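# Unwrap the plate and leave it face up

## Task

Take the bubble wrap off the plate so that none of it covers the plate. The plate must end close to its starting spot with its eating face upward. The wrap must stay on the table, and the glasses must remain upright and unmoved.

## Robot and tools

Robot: two arms, left_arm and right_arm. Each ends in a five-fingered hand: a left hand on left_arm and a right hand on right_arm. Their bases in the scene frame sit at about (+0.058, +0.347, 0) m for left_arm and (+0.027, -0.406, 0) m for right_arm. A post stands behind the arms. Loose objects may occasionally be nudged by outside pushes.

Scene frame: origin at table-top height midway between the arms, +x out over the table, +y toward left_arm, +z up. Image left and right do not match arm names. Reported positions may be a few cm off, especially at long reach.

Hand point: a point fixed to the palm, 0.15 m out from the wrist flange along the fingers and 0.05 m in front of the palm. Its +z runs along straight fingers and +y out of the palm. On the right hand +x points away from the thumb; on the left hand +x points toward the thumb. Straight fingertips reach 0.06 to 0.07 m past the point. A wrist bracket on the little-finger side can strike things. With the fingers level, the wrist may hang below the point, up to 0.11 m palm down or 0.23 m palm up, and can touch the table first.

Row format, shared by execute_actions and move: one row of 28 numbers covers both arms. Numbers 1-6 are left_arm dx, dy, dz, rx, ry, rz. Numbers 7-12 are the left hand's little, ring, middle, index, thumb_bend, thumb_turn. Number 13 is its force_limit and 14 its speed. Numbers 15-28 repeat this layout for right_arm and its hand. Pose numbers are offsets, not poses. They count from that arm's Hand target at the start of the action or move, along scene-frame axes, turning about the Hand target's position. 1.0 means 0.6 m or 180 degrees, and rx, ry, rz form one rotation vector. Every row of an action, and every target in a move list, counts from that same start, not from the previous row. Six zeros means no new request for that arm. Finger numbers run from +1 (open, straight) to -1 (closed). thumb_turn -1 puts the thumb opposite the fingers, and +1 puts it beside the palm. force_limit runs from -1 to +1, mapping linearly from about 0 to 10 N at the fingertip (15 N for the thumb motors). speed runs from -1, near zero, to full at +0.48 and above. To leave a hand unchanged, resend its last carried-out eight numbers. If none has been carried out yet, send its hand_measured, then hand_force_limit and hand_speed. For a gentle grip, close at speed -0.94 or lower. Fully turned, the thumb and fingers can wrap objects about 0.035 to 0.065 m thick. A thumb-to-index pinch can hold light things up to about 0.08 m.

execute_actions(actions, cameras): actions is a list of actions. Each action is a list of up to 15 rows, one per 1/30 s step, and the last row is held to step 15. An empty list returns the state and all camera images.

move(target, speed, blend, stop_force, zero, blocking, cameras): target is one 28-number row or a list of up to 15 rows. Each hand point travels in a straight line to its offset pose. speed is in m/s, 0.002 to 3.6, default 0.25; turning is capped at twice that in rad/s. blend is the corner rounding in m for lists, default 0, which stops at each target. stop_force is 3 to 120 N for both arms; an arm's path ends when its wrist sensor feels that much push against its motion, and the arm then backs off slightly. With stop_force, every target in a list needs the same hand numbers, blocking=false is refused, and it is unreliable while the hand turns. zero (default true) re-zeroes the sensor before the move. Paths do not avoid obstacles. A move is capped at 10 s. The result adds a move: line giving the ending (done, off_target, moving, held, fault) and any limits, such as limits=paced for a clipped pose or limits=held for withheld steps.

wait(seconds): lets time pass, 0 to 3600. stop(): brakes a running move. zoom_image(camera, region): region is [x0, y0, x1, y1] in pixels, at most 504 by 504, on cam_high, cam_low, cam_left_wrist or cam_right_wrist (each 896x504). show_instructions(): shows the reference pages. zero_wrist_force(arm): re-zeroes that arm's sensor. finished_scene(): ends the scene for good.

Results: end_effector_position (m) and end_effector_quat_wxyz are in the scene frame. Hand target is the last commanded pose after the controller clips orientation to within 32 degrees of the measured one. The hand point often rests short of it; send the remaining gap as an offset. hand_measured, hand_stopped_by (moving, target, force, stalled, fault) and hand_load_n list the six motors in row order. A dropped grip shows as load near 0. Wrist force and torque are in the end effector's axes. A push from a surface reads as force into the arm.

Avoid: drops, even small ones; releasing moving parts; fast hits; and pressing past firm contact, since arms are stiff. Avoid letting anything leave the table, including the wrap. Avoid arm-to-arm contact, and keep each wrist away from its base's first-joint axis. Faults: contact torque over joint limits (wrist joints 24.6 N m) or about 150 N of outside force stops that arm for 10 s. Motors at 85 °C trigger a longer brake. Holding loads or reaching far heats motors.

Each tool is called after "Request:" as name(argument=value, ...), one argument or row to a line, values as JSON.

Reference images:

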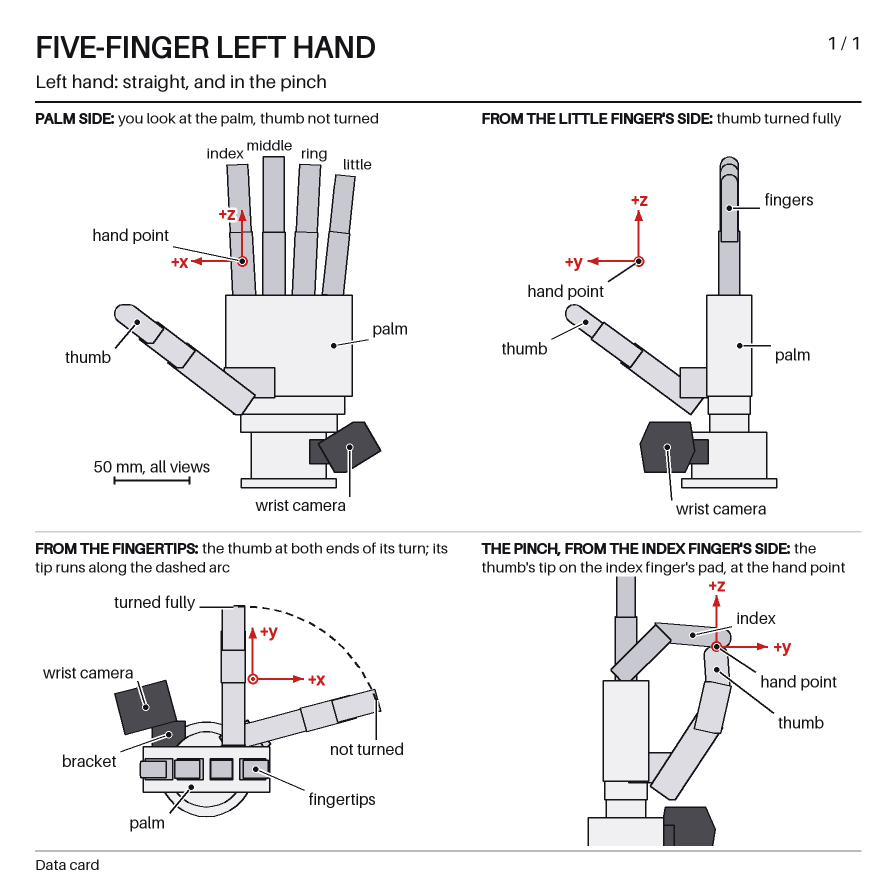

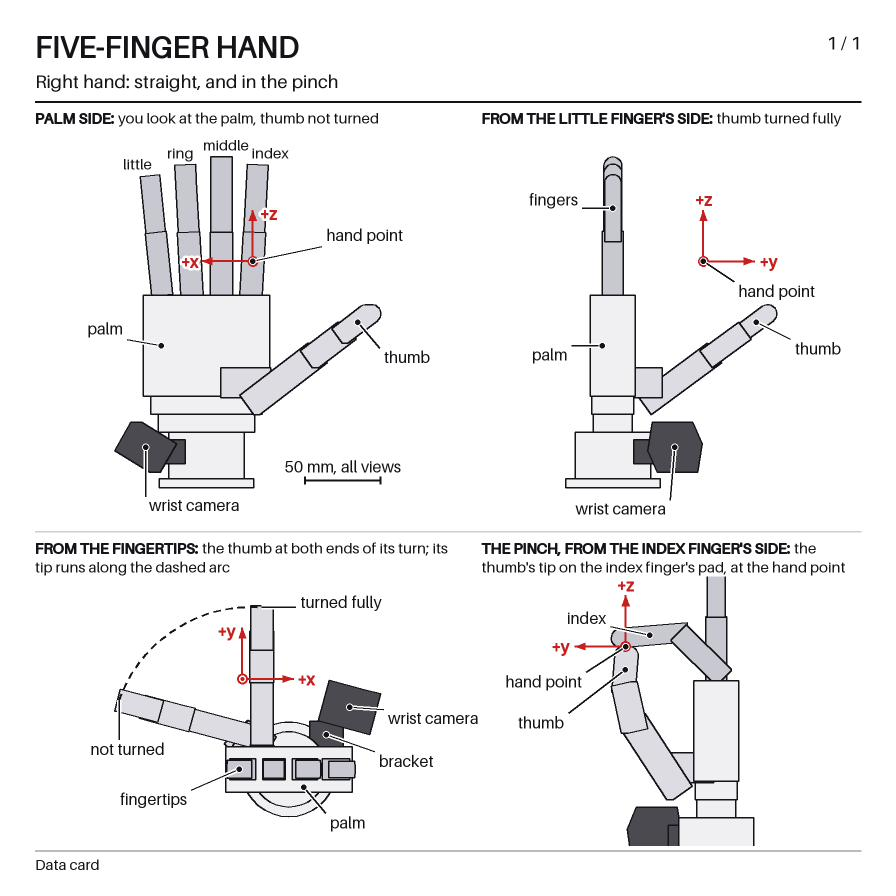

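## Session

Request:
execute_actions(
  actions=[],
)

Scene clock: 0.00 s.
left_arm: end_effector_position=(+0.6375, +0.0534, +0.2156) hand_measured=(+1.000, +1.000, +1.000, +1.000, +1.000, +1.000) hand_load_n=(+0.0, +0.0, +0.0, +0.0, +0.0, +0.0) hand_stopped_by=(target, target, target, target, target, target) hand_force_limit=0.00 hand_speed=-0.80 end_effector_quat_wxyz=(+0.111, -0.607, +0.778, -0.121) | right_arm: end_effector_position=(+0.3200, -0.3206, +0.2379) hand_measured=(+1.000, +1.000, +1.000, +1.000, +1.000, +1.000) hand_load_n=(+0.0, +0.0, +0.0, +0.0, +0.0, +0.0) hand_stopped_by=(target, target, target, target, target, target) hand_force_limit=0.00 hand_speed=-0.80 end_effector_quat_wxyz=(-0.251, -0.468, +0.813, -0.239)
Joint positions: left_arm=[2.91 -2.395 -0.609 1.763 -1.59 3.166] | right_arm=[0.147 -1.252 1.628 1.549 2.198 -2.342]
Joint velocities: within noise
Joint torques (N m): no reading
Motor temperatures (°C): left_arm=[32 30 30 37 39 40] | right_arm=[29 28 28 31 38 35]
Wrist force (N): no reading
Wrist torque (N m): no reading
Wrist force, peak (N): no reading
Hand target: left_arm +0.6375, +0.0534, +0.2156; +0.111, -0.607, +0.778, -0.121 | right_arm +0.3200, -0.3206, +0.2379; -0.251, -0.468, +0.813, -0.239

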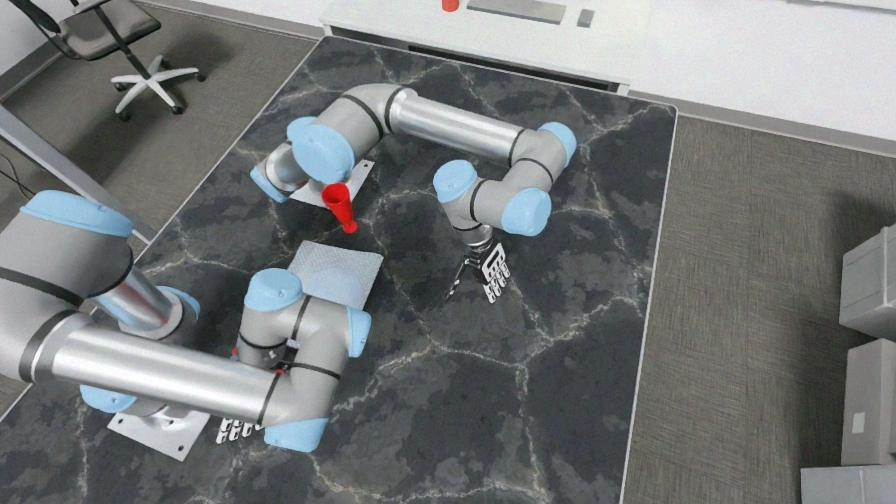

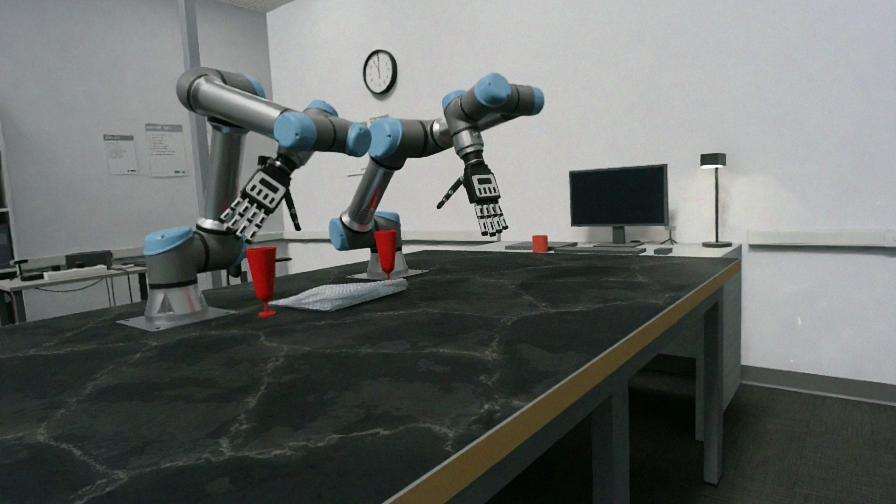

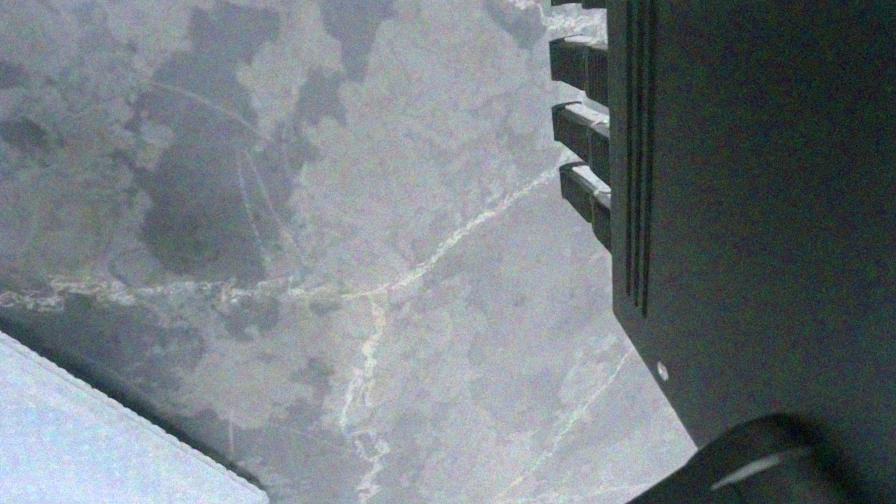

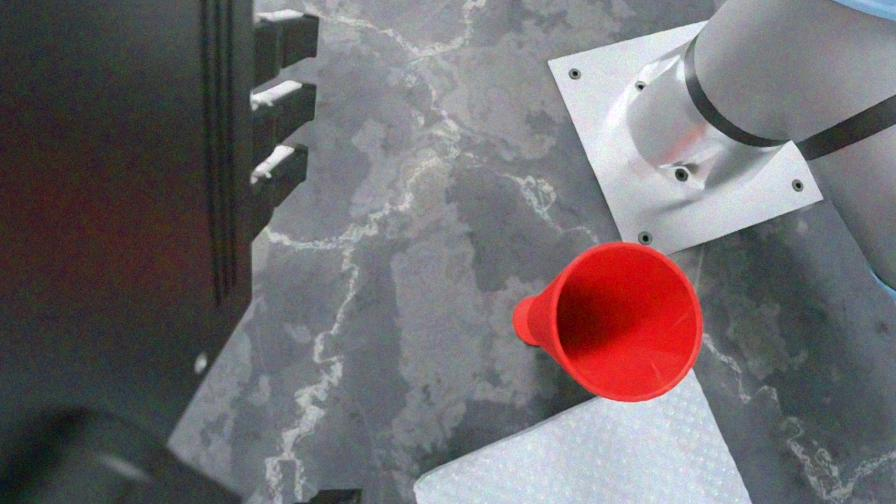

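Request:
zoom_image(
  camera="cam_high",
  region=[220, 160, 420, 400],
)

Request:
zoom_image(
  camera="cam_low",
  region=[200, 200, 450, 340],
)

Request:
zoom_image(
  camera="cam_right_wrist",
  region=[392, 200, 896, 504],
)

Scaled by 2.100 from the camera's image (finer frame: 1280x720).

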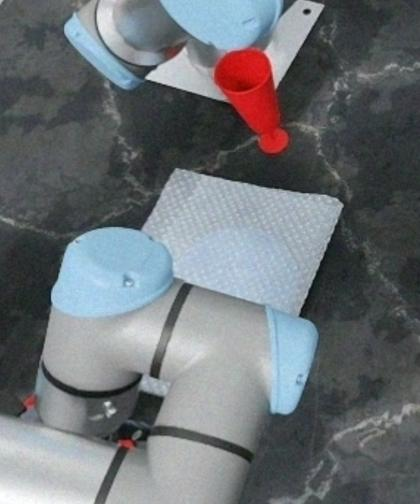

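Scaled by 2.016 from the camera's image (finer frame: 1280x720).

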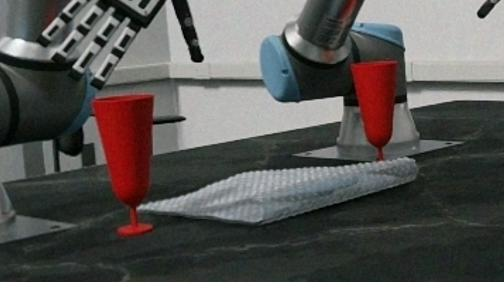

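Scaled by 1.000.

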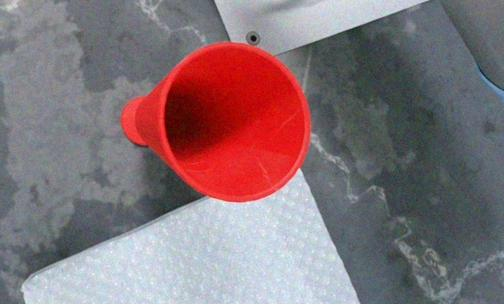

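Request:
move(
  target=[
    [0,0,0.3,0,0,0,1,1,1,1,1,1,0,-0.8,0,0,0.3,0,0,0,1,1,1,1,1,1,0,-0.8],
    [0,0.2,0.3,0,0,0,1,1,1,1,1,1,0,-0.8,0,-0.4,0.3,0,0,0,1,1,1,1,1,1,0,-0.8],
  ],
  blend=0.04,
  cameras=["all"],
)

Scene clock: 27.33 s.
left_arm: end_effector_position=(+0.6362, +0.0643, +0.3925) hand_measured=(+1.000, +1.000, +1.000, +1.000, +1.000, +1.000) hand_load_n=(+0.0, +0.0, +0.0, +0.0, +0.0, +0.0) hand_stopped_by=(target, target, target, target, target, target) hand_force_limit=0.00 hand_speed=-0.80 end_effector_quat_wxyz=(+0.157, -0.603, +0.749, -0.223) end_effector_velocity=(+0.001, +0.000, +0.002) end_effector_angular_velocity=(-0.006, -0.006, +0.000) | right_arm: end_effector_position=(+0.3175, -0.3230, +0.3726) hand_measured=(+1.000, +1.000, +1.000, +1.000, +1.000, +1.000) hand_load_n=(+0.0, +0.0, +0.0, +0.0, +0.0, +0.0) hand_stopped_by=(target, target, target, target, target, target) hand_force_limit=0.00 hand_speed=-0.80 end_effector_quat_wxyz=(-0.249, -0.468, +0.813, -0.240)
Joint positions: left_arm=[2.956 -2.426 -0.035 1.441 -1.518 3.164] | right_arm=[0.142 -1.329 1.373 1.873 2.2 -2.35]
Joint velocities: left_arm=[0.002 0.002 0.002 0.003 0.005 -0.001] | right_arm=[within noise]
Joint torques (N m): left_arm=[14.45 59.72 18.78 0.57 2.05 2.78] | right_arm=[8.43 -24.91 -7.42 0.79 -0.39 1.86]
Wrist force (N): left_arm=[0.6 0.5 0.0] | right_arm=[0.4 0.1 0.2]
Wrist torque (N m): left_arm=[0.10 -0.10 -0.02] | right_arm=[0.01 -0.08 -0.07]
Wrist force, peak (N): left_arm=[0.9 0.3 1.2] | right_arm=[3.7 -1.5 -1.7]
Hand target: left_arm +0.6375, +0.0638, +0.3938; +0.111, -0.607, +0.778, -0.121 (not the last commanded pose) | right_arm +0.3175, -0.3230, +0.3724; -0.249, -0.468, +0.813, -0.240 (not the last commanded pose)
Off the commanded pose: left_arm 0.109 m, 13 deg | right_arm 0.242 m, 0 deg.
elbow stopped short (left arm): the move would have taken joint 3 (elbow) straighter than the controller allows.
move: held (right_arm; a check stopped the path), off_target (left_arm; braked when a check withheld steps of right_arm); path passed 0 of 2 targets; limits=held
pose unreachable (right arm): on one or more control steps of this call, first in action 0 (counted from 0), this arm could not follow its commanded pose, so it was not sent that pose on those steps. It may still have moved: this result reports where it is.
cause: moving toward the commanded pose would bring two parts of the arm too close to each other (joints 4 (wrist 1) to 6 (wrist 3) lie between them).

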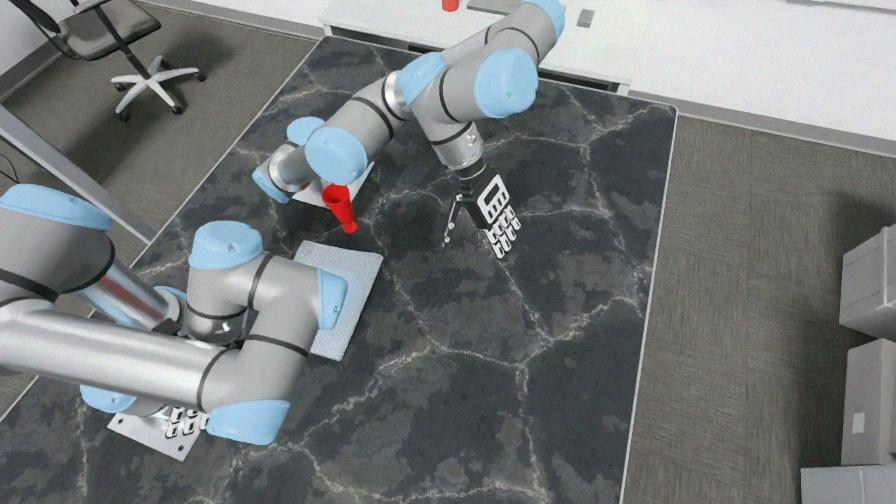

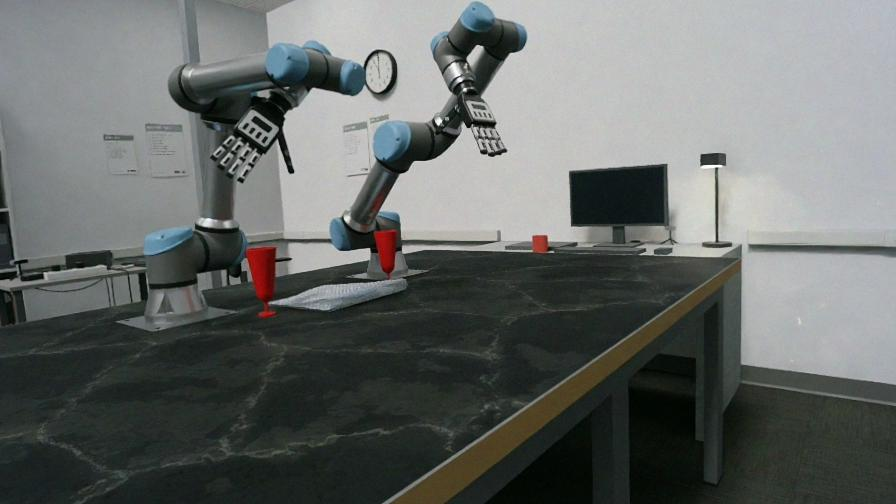

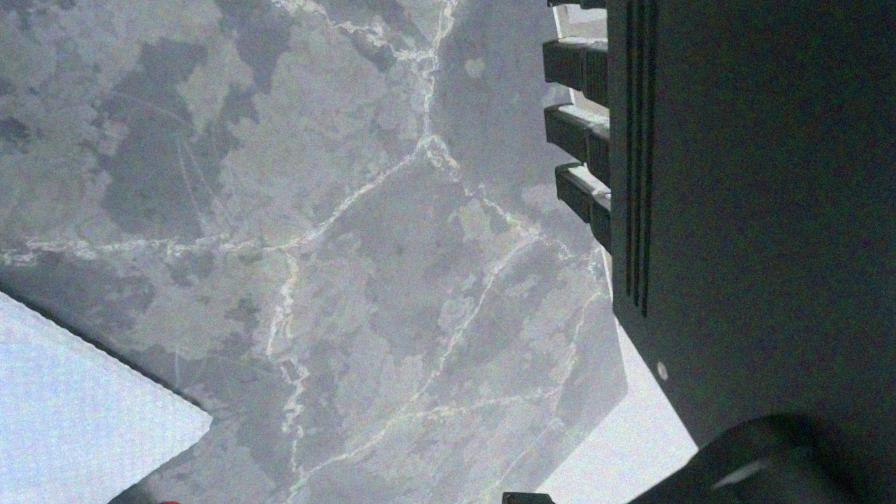

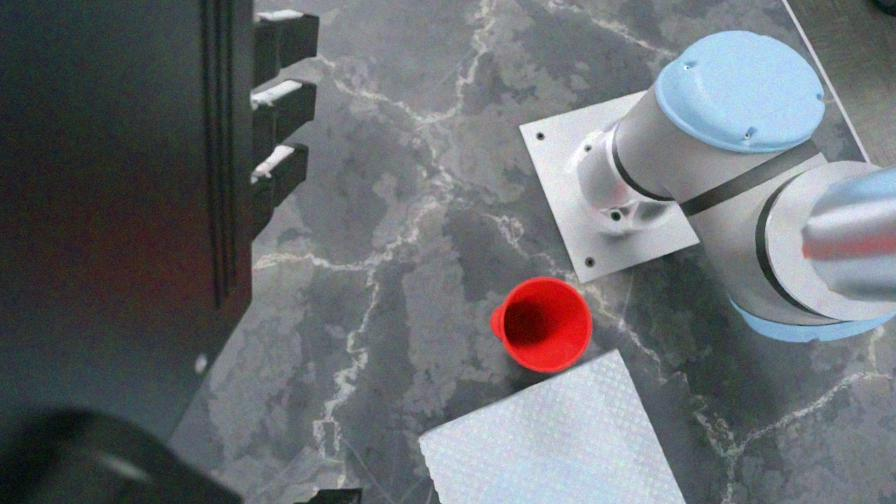

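Request:
move(
  target=[
    [0,0,0,0,0,0,1,1,1,1,1,1,0,-0.8,0.05,-0.25,0,0,0,-0.15,1,1,1,1,1,1,0,-0.8],
    [0,0,0,0,0,0,1,1,1,1,1,1,0,-0.8,0.05,-0.6,0.05,0,0,-0.333,1,1,1,1,1,1,0,-0.8],
  ],
  blend=0.04,
  cameras=["all"],
)

Scene clock: 56.20 s.
left_arm: end_effector_position=(+0.6363, +0.0644, +0.3928) hand_measured=(+1.000, +1.000, +1.000, +1.000, +1.000, +1.000) hand_load_n=(-0.5, +0.0, +0.0, +0.0, +0.0, +0.0) hand_stopped_by=(target, target, target, target, target, target) hand_force_limit=0.00 hand_speed=-0.80 end_effector_quat_wxyz=(+0.157, -0.603, +0.749, -0.223) | right_arm: end_effector_position=(+0.3455, -0.5578, +0.3840) hand_measured=(+1.000, +1.000, +1.000, +1.000, +1.000, +1.000) hand_load_n=(+0.0, +0.0, +0.0, +0.0, +0.0, +0.0) hand_stopped_by=(target, target, target, target, target, target) hand_force_limit=0.00 hand_speed=-0.80 end_effector_quat_wxyz=(-0.317, -0.157, +0.925, -0.139)
Joint positions: left_arm=[2.956 -2.426 -0.035 1.441 -1.517 3.164] | right_arm=[-0.563 -1.204 1.178 1.943 2.201 -2.347]
Joint torques (N m): left_arm=[13.36 57.95 20.44 0.45 1.45 2.68] | right_arm=[5.52 -44.2 -6.59 1.53 2.44 -1.52]
Wrist force (N): left_arm=[0.7 0.6 0.2] | right_arm=[0.3 -0.4 0.0]
Wrist torque (N m): left_arm=[0.10 -0.10 -0.02] | right_arm=[-0.02 -0.06 0.07]
Wrist force, peak (N): left_arm=[0.9 0.7 0.1] | right_arm=[2.4 -4.2 1.5]
Hand target: left_arm +0.6375, +0.0638, +0.3938; +0.111, -0.607, +0.778, -0.121 | right_arm +0.3455, -0.5577, +0.3840; -0.317, -0.158, +0.925, -0.139 (not the last commanded pose)
Off the commanded pose: left_arm 0.002 m, 13 deg | right_arm 0.127 m, 19 deg.
elbow stopped short (left arm): the move would have taken joint 3 (elbow) straighter than the controller allows.
move: held (right_arm; a check stopped the path); path passed 1 of 2 targets; limits=held
pose unreachable (right arm): on one or more control steps of this call, first in action 0 (counted from 0), this arm could not follow its commanded pose, so it was not sent that pose on those steps. It may still have moved: this result reports where it is.
cause: moving toward the commanded pose would bring two parts of the arm too close to each other (joints 4 (wrist 1) to 6 (wrist 3) lie between them).

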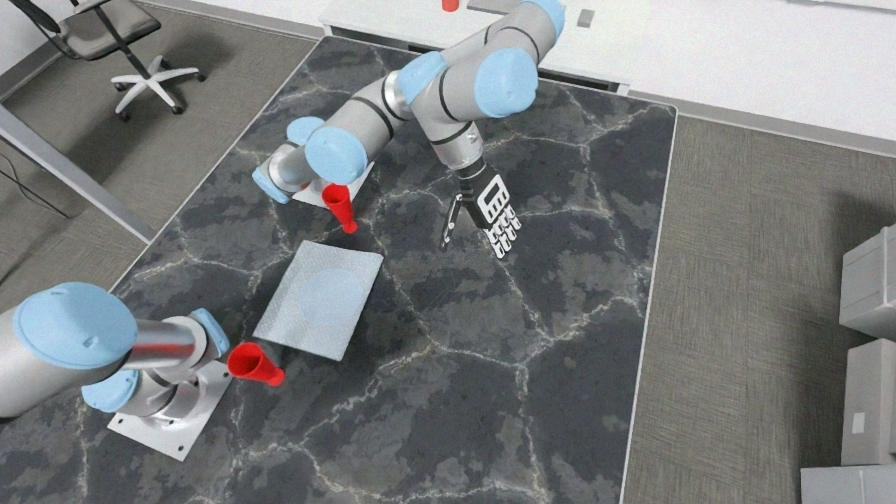

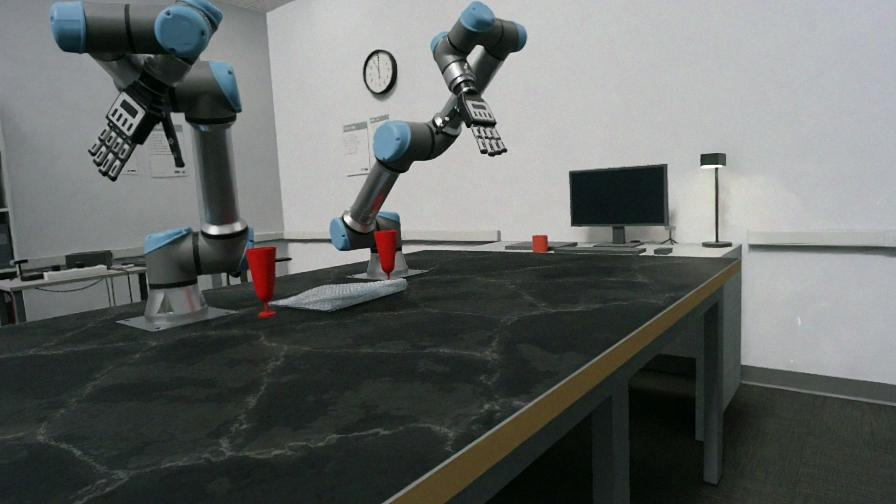

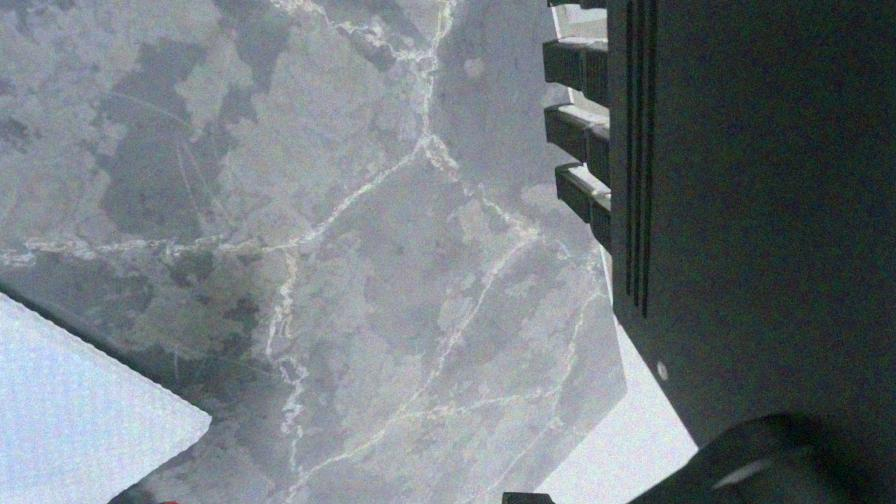

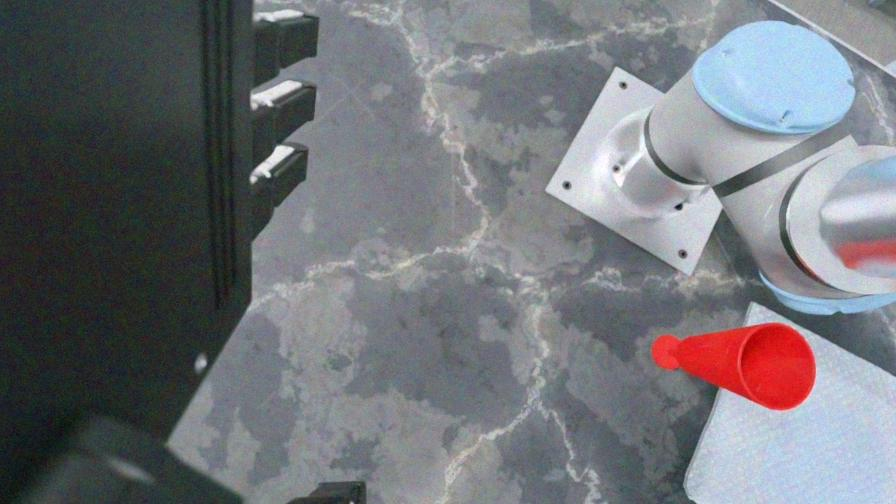

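Request:
zoom_image(
  camera="cam_high",
  region=[230, 220, 400, 380],
)

Request:
zoom_image(
  camera="cam_low",
  region=[240, 230, 440, 330],
)

Request:
zoom_image(
  camera="cam_right_wrist",
  region=[640, 280, 896, 504],
)

Scaled by 2.965 from the camera's image (finer frame: 1280x720).

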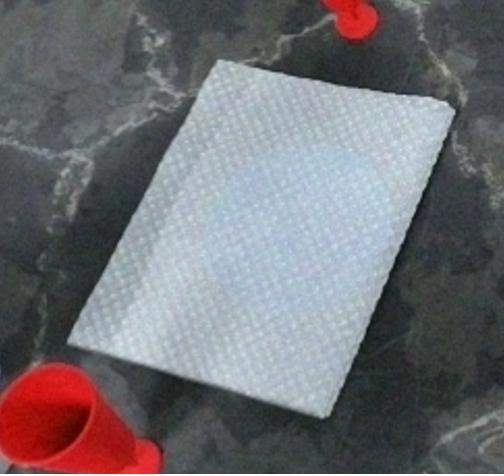

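Scaled by 2.520 from the camera's image (finer frame: 1280x720).

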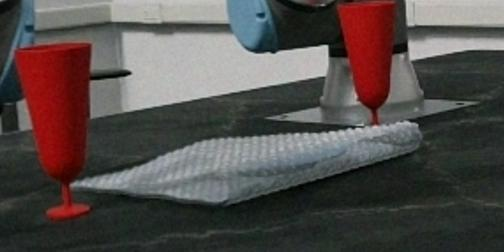

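Scaled by 1.969 from the camera's image (finer frame: 1280x720).

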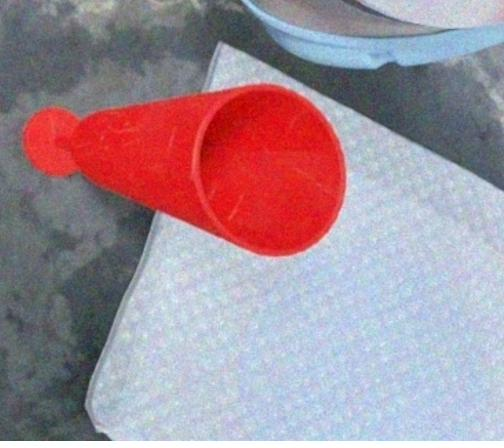

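Request:
move(
  target=[-0.4,0.05,0.01,0,0,0,1,1,1,1,1,1,0,-0.8,0,0,0,0,0,0,1,1,1,1,1,1,0,-0.8],
  cameras=["all"],
)

Scene clock: 93.53 s.
left_arm: end_effector_position=(+0.3975, +0.0938, +0.3998) hand_measured=(+1.000, +1.000, +1.000, +1.000, +1.000, +1.000) hand_load_n=(+0.0, +0.0, +0.0, +0.0, +0.0, +0.0) hand_stopped_by=(target, target, target, target, target, target) hand_force_limit=0.00 hand_speed=-0.80 end_effector_quat_wxyz=(+0.111, -0.607, +0.778, -0.121) | right_arm: end_effector_position=(+0.3455, -0.5577, +0.3840) hand_measured=(+1.000, +1.000, +1.000, +1.000, +1.000, +1.000) hand_load_n=(+0.0, +0.0, +0.0, +0.0, +0.0, +0.0) hand_stopped_by=(target, target, target, target, target, target) hand_force_limit=0.00 hand_speed=-0.80 end_effector_quat_wxyz=(-0.317, -0.158, +0.925, -0.139)
Joint positions: left_arm=[2.872 -1.776 -1.081 1.614 -1.603 3.13] | right_arm=[-0.563 -1.204 1.178 1.943 2.201 -2.347]
Joint torques (N m): left_arm=[12.93 35.47 9.51 -0.14 1.39 -2.74] | right_arm=[7.24 -44.37 -7.06 1.25 2.57 -1.21]
Wrist force (N): left_arm=[0.9 0.2 0.2] | right_arm=[0.4 0.4 0.1]
Wrist torque (N m): left_arm=[0.00 -0.14 0.05] | right_arm=[0.07 -0.08 0.10]
Wrist force, peak (N): left_arm=[1.0 1.4 -0.4] | right_arm=[0.1 -0.3 0.7]
Hand target: left_arm +0.3975, +0.0938, +0.3998; +0.111, -0.607, +0.778, -0.121 | right_arm +0.3455, -0.5577, +0.3840; -0.317, -0.158, +0.925, -0.139
Off the commanded pose: left_arm 0.000 m, 0 deg | right_arm 0.000 m, 0 deg.
move: done

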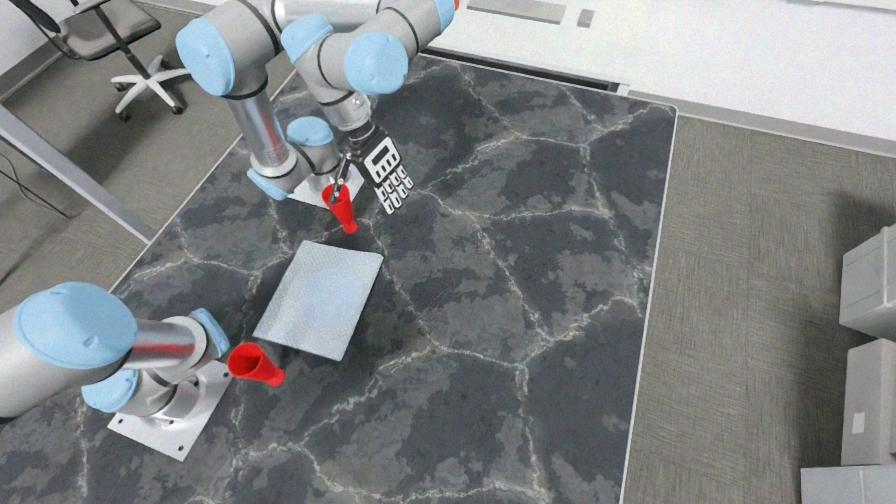

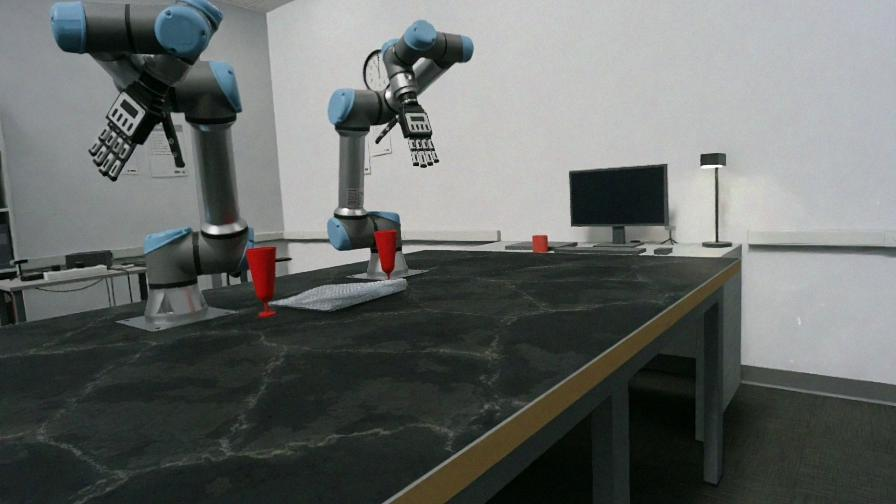

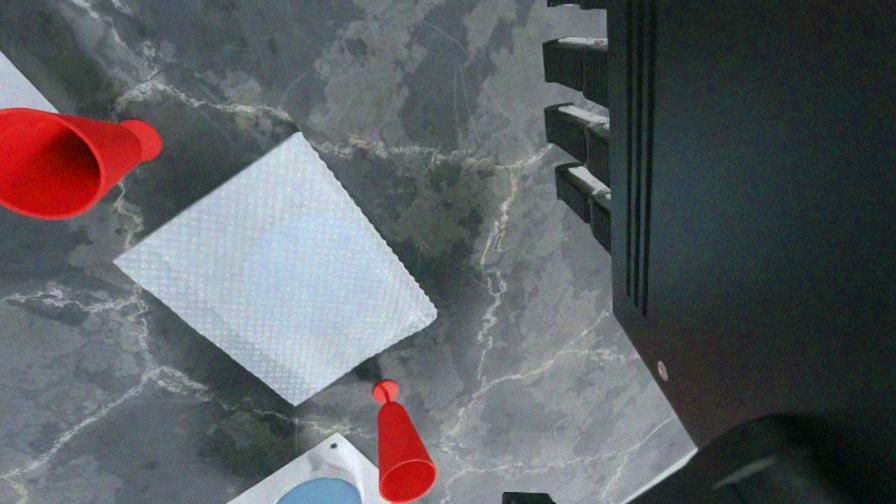

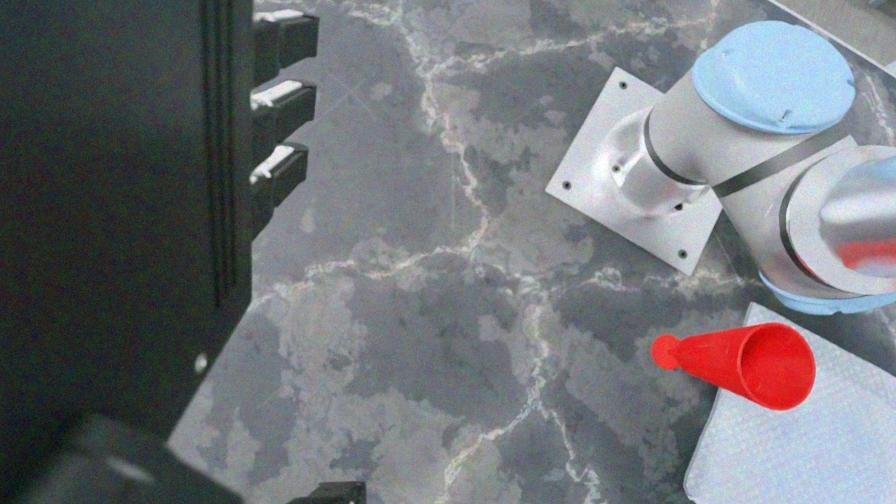

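Request:
zoom_image(
  camera="cam_left_wrist",
  region=[80, 100, 480, 460],
)

Request:
zoom_image(
  camera="cam_left_wrist",
  region=[100, 220, 320, 420],
)

Request:
zoom_image(
  camera="cam_left_wrist",
  region=[260, 110, 460, 410],
)

Scaled by 1.260 from the camera's image (finer frame: 1280x720).

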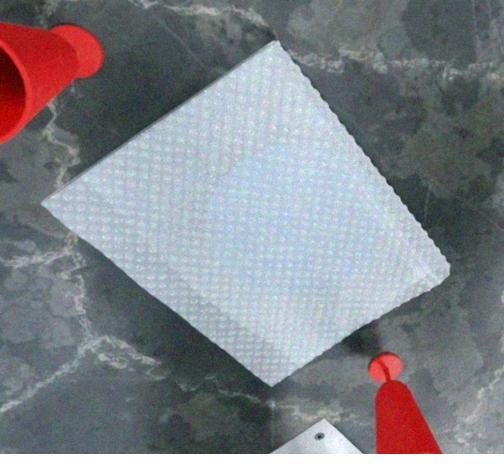

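Scaled by 2.291 from the camera's image (finer frame: 1280x720).

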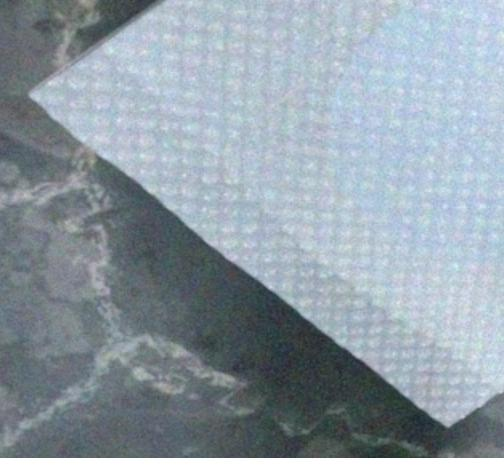

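Scaled by 1.680 from the camera's image (finer frame: 1280x720).

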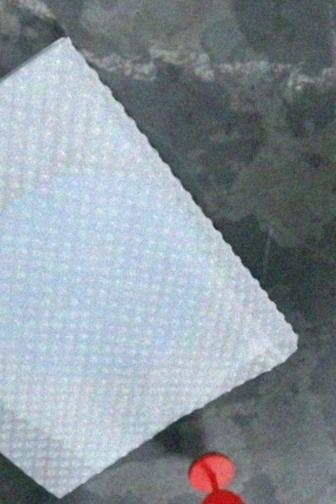

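Request:
move(
  target=[-0.1,-0.15,-0.05,0.0045,0.105,0.0775,1,1,1,1,1,1,0,-0.8,0,0,0,0,0,0,1,1,1,1,1,1,0,-0.8],
  cameras=["cam_left_wrist"],
)

Request:
move(
  target=[-0.1,0,0,0,0,0,1,1,1,1,1,1,0,-0.8,0,0,0,0,0,0,1,1,1,1,1,1,0,-0.8],
  cameras=["cam_left_wrist", "cam_high"],
)

Scene clock: 157.93 s.
left_arm: end_effector_position=(+0.3375, +0.0039, +0.3699) hand_measured=(+1.000, +1.000, +1.000, +1.000, +1.000, +1.000) hand_load_n=(+0.0, +0.0, +0.0, +0.0, +0.0, +0.0) hand_stopped_by=(target, target, target, target, target, target) hand_force_limit=0.00 hand_speed=-0.80 end_effector_quat_wxyz=(-0.001, +0.707, -0.707, +0.000) | right_arm: end_effector_position=(+0.3455, -0.5577, +0.3840) hand_measured=(+1.000, +1.000, +1.000, +1.000, +1.000, +1.000) hand_load_n=(+0.0, +0.0, +0.0, +0.0, +0.0, +0.0) hand_stopped_by=(target, target, target, target, target, target) hand_force_limit=0.00 hand_speed=-0.80 end_effector_quat_wxyz=(-0.317, -0.158, +0.925, -0.139)
Joint positions: left_arm=[2.682 -1.941 -1.044 1.414 -1.572 2.69] | right_arm=[-0.563 -1.204 1.178 1.943 2.201 -2.347]
Joint torques (N m): left_arm=[-13.29 28.73 23.71 -4.19 1.68 -3.01] | right_arm=[8.81 -45.38 -8.01 1.33 2.59 -0.68]
Wrist force (N): left_arm=[0.7 -0.5 0.2] | right_arm=[0.3 -0.2 0.1]
Wrist torque (N m): left_arm=[-0.11 -0.13 -0.01] | right_arm=[-0.02 -0.06 0.07]
Wrist force, peak (N): left_arm=[1.2 -0.3 0.6] | right_arm=[0.1 -0.3 0.6]
Hand target: left_arm +0.3375, +0.0038, +0.3698; -0.001, +0.707, -0.707, +0.000 | right_arm +0.3455, -0.5577, +0.3840; -0.317, -0.158, +0.925, -0.139
Off the commanded pose: left_arm 0.000 m, 0 deg | right_arm 0.000 m, 0 deg.
move: done

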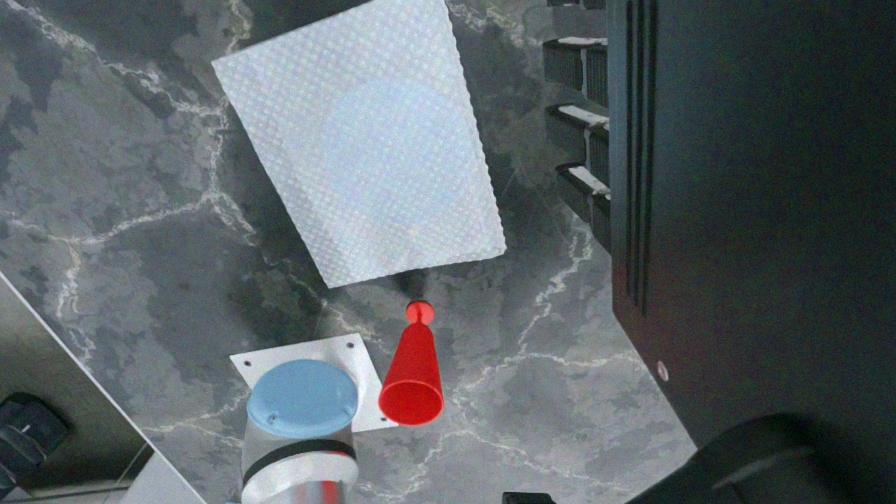

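Scene clock: 158.90 s.
left_arm: end_effector_position=(+0.2776, +0.0038, +0.3698) hand_measured=(+1.000, +1.000, +1.000, +1.000, +1.000, +1.000) hand_load_n=(+0.0, +0.0, +0.0, +0.0, +0.0, +0.0) hand_stopped_by=(target, target, target, target, target, target) hand_force_limit=0.00 hand_speed=-0.80 end_effector_quat_wxyz=(-0.001, +0.707, -0.707, +0.000) | right_arm: end_effector_position=(+0.3455, -0.5577, +0.3840) hand_measured=(+1.000, +1.000, +1.000, +1.000, +1.000, +1.000) hand_load_n=(+0.0, +0.0, +0.0, +0.0, +0.0, +0.0) hand_stopped_by=(target, target, target, target, target, target) hand_force_limit=0.00 hand_speed=-0.80 end_effector_quat_wxyz=(-0.317, -0.158, +0.925, -0.139)
Joint positions: left_arm=[2.615 -1.826 -1.197 1.453 -1.572 2.623] | right_arm=[-0.563 -1.204 1.178 1.943 2.201 -2.347]
Joint torques (N m): left_arm=[-14.24 37.47 9.83 -0.67 1.41 -2.65] | right_arm=[8.16 -44.14 -7.7 1.34 2.47 -0.45]
Wrist force (N): left_arm=[0.4 -0.4 0.1] | right_arm=[0.2 0.1 0.2]
Wrist torque (N m): left_arm=[-0.08 -0.09 -0.01] | right_arm=[0.04 -0.06 0.08]
Wrist force, peak (N): left_arm=[0.6 -1.7 0.3] | right_arm=[0.6 0.0 0.3]
Hand target: left_arm +0.2775, +0.0038, +0.3698; -0.001, +0.707, -0.707, +0.000 | right_arm +0.3455, -0.5577, +0.3840; -0.317, -0.158, +0.925, -0.139
Off the commanded pose: left_arm 0.000 m, 0 deg | right_arm 0.000 m, 0 deg.
move: done
Images, in order (width x height): cam_high 896x504, cam_left_wrist 896x504.

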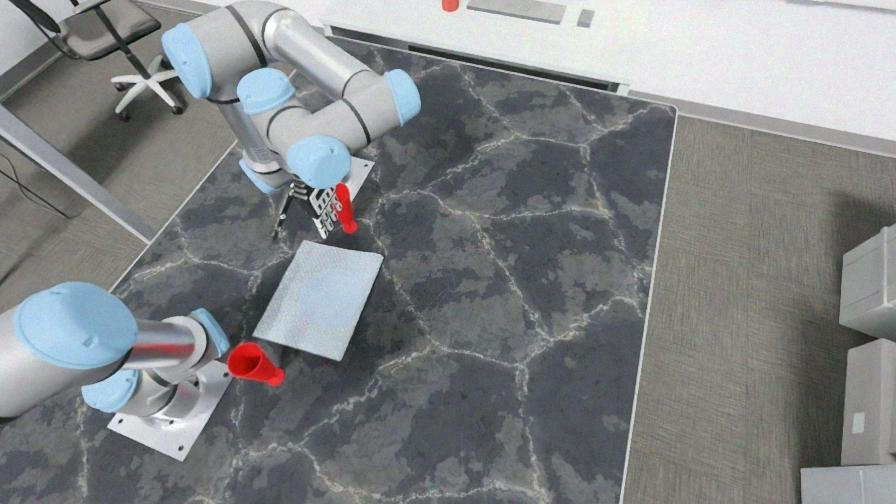

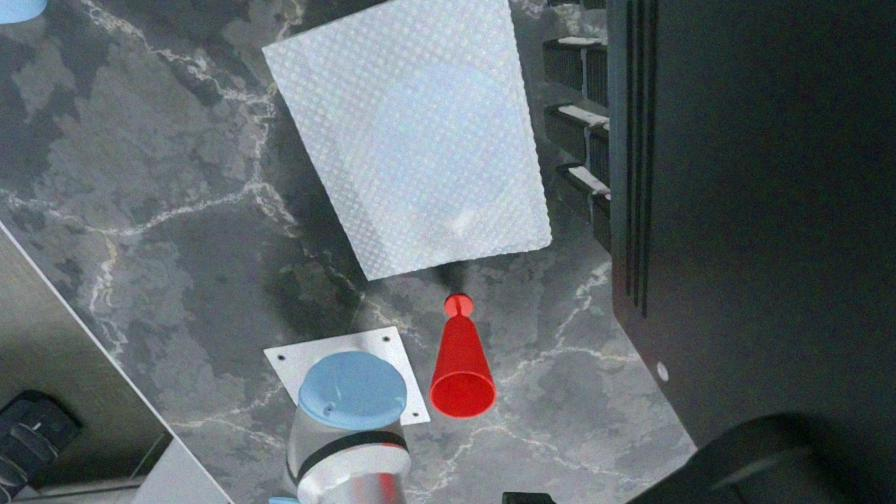

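Request:
move(
  target=[0.05,0.3,0,0,0,0,1,1,1,1,1,1,0,-0.8,0,0,0,0,0,0,1,1,1,1,1,1,0,-0.8],
  cameras=["cam_left_wrist"],
)

Request:
zoom_image(
  camera="cam_left_wrist",
  region=[180, 150, 580, 450],
)

Scene clock: 242.70 s.
left_arm: end_effector_position=(+0.3075, +0.1837, +0.3698) hand_measured=(+1.000, +1.000, +1.000, +1.000, +1.000, +1.000) hand_load_n=(+0.0, +0.0, +0.0, +0.0, +0.0, +0.0) hand_stopped_by=(target, target, target, target, target, target) hand_force_limit=0.00 hand_speed=-0.80 end_effector_quat_wxyz=(-0.001, +0.707, -0.707, +0.000) | right_arm: end_effector_position=(+0.3455, -0.5577, +0.3840) hand_measured=(+1.000, +1.000, +1.000, +1.000, +1.000, +1.000) hand_load_n=(+0.0, +0.0, +0.5, +0.0, +0.0, +0.0) hand_stopped_by=(target, target, target, target, target, target) hand_force_limit=0.00 hand_speed=-0.80 end_effector_quat_wxyz=(-0.317, -0.158, +0.925, -0.139)
Joint positions: left_arm=[3.136 -1.612 -1.445 1.487 -1.572 3.143] | right_arm=[-0.563 -1.204 1.178 1.943 2.201 -2.347]
Joint torques (N m): left_arm=[14.99 27.85 9.97 -0.84 1.27 2.37] | right_arm=[8.24 -44.82 -7.39 1.34 2.4 -0.12]
Wrist force (N): left_arm=[0.4 -0.2 0.4] | right_arm=[0.0 0.0 0.2]
Wrist torque (N m): left_arm=[-0.06 -0.07 -0.09] | right_arm=[0.02 -0.02 0.07]
Wrist force, peak (N): left_arm=[1.3 0.0 0.1] | right_arm=[0.4 -0.1 0.5]
Hand target: left_arm +0.3075, +0.1838, +0.3698; -0.001, +0.707, -0.707, +0.000 | right_arm +0.3455, -0.5577, +0.3840; -0.317, -0.158, +0.925, -0.139
Off the commanded pose: left_arm 0.000 m, 0 deg | right_arm 0.000 m, 0 deg.
move: done

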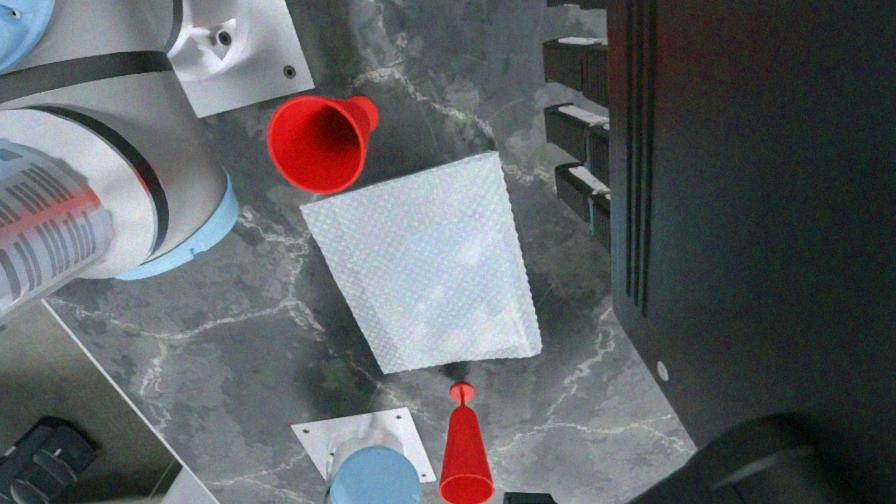

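Scaled by 1.260 from the camera's image (finer frame: 1280x720).

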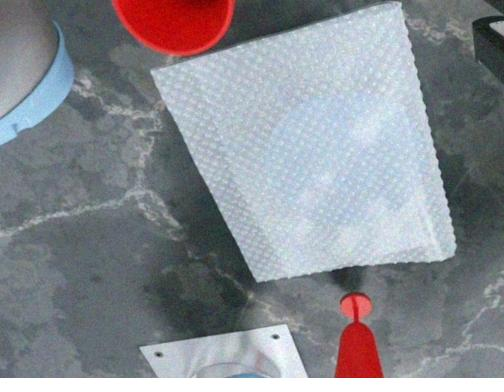

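Request:
zoom_image(
  camera="cam_left_wrist",
  region=[440, 240, 560, 380],
)

Request:
zoom_image(
  camera="cam_left_wrist",
  region=[290, 140, 540, 290],
)

Scaled by 3.600 from the camera's image (finer frame: 1280x720).

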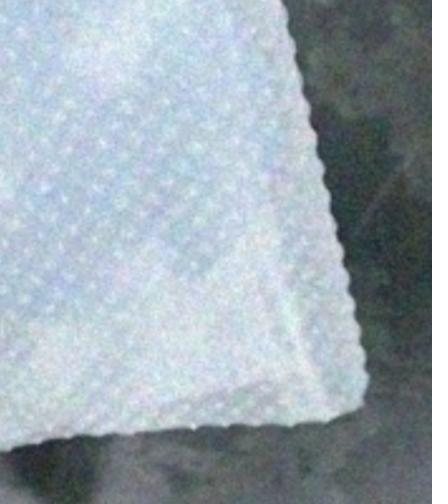

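Scaled by 2.016 from the camera's image (finer frame: 1280x720).

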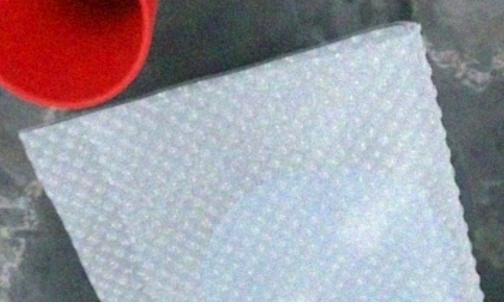

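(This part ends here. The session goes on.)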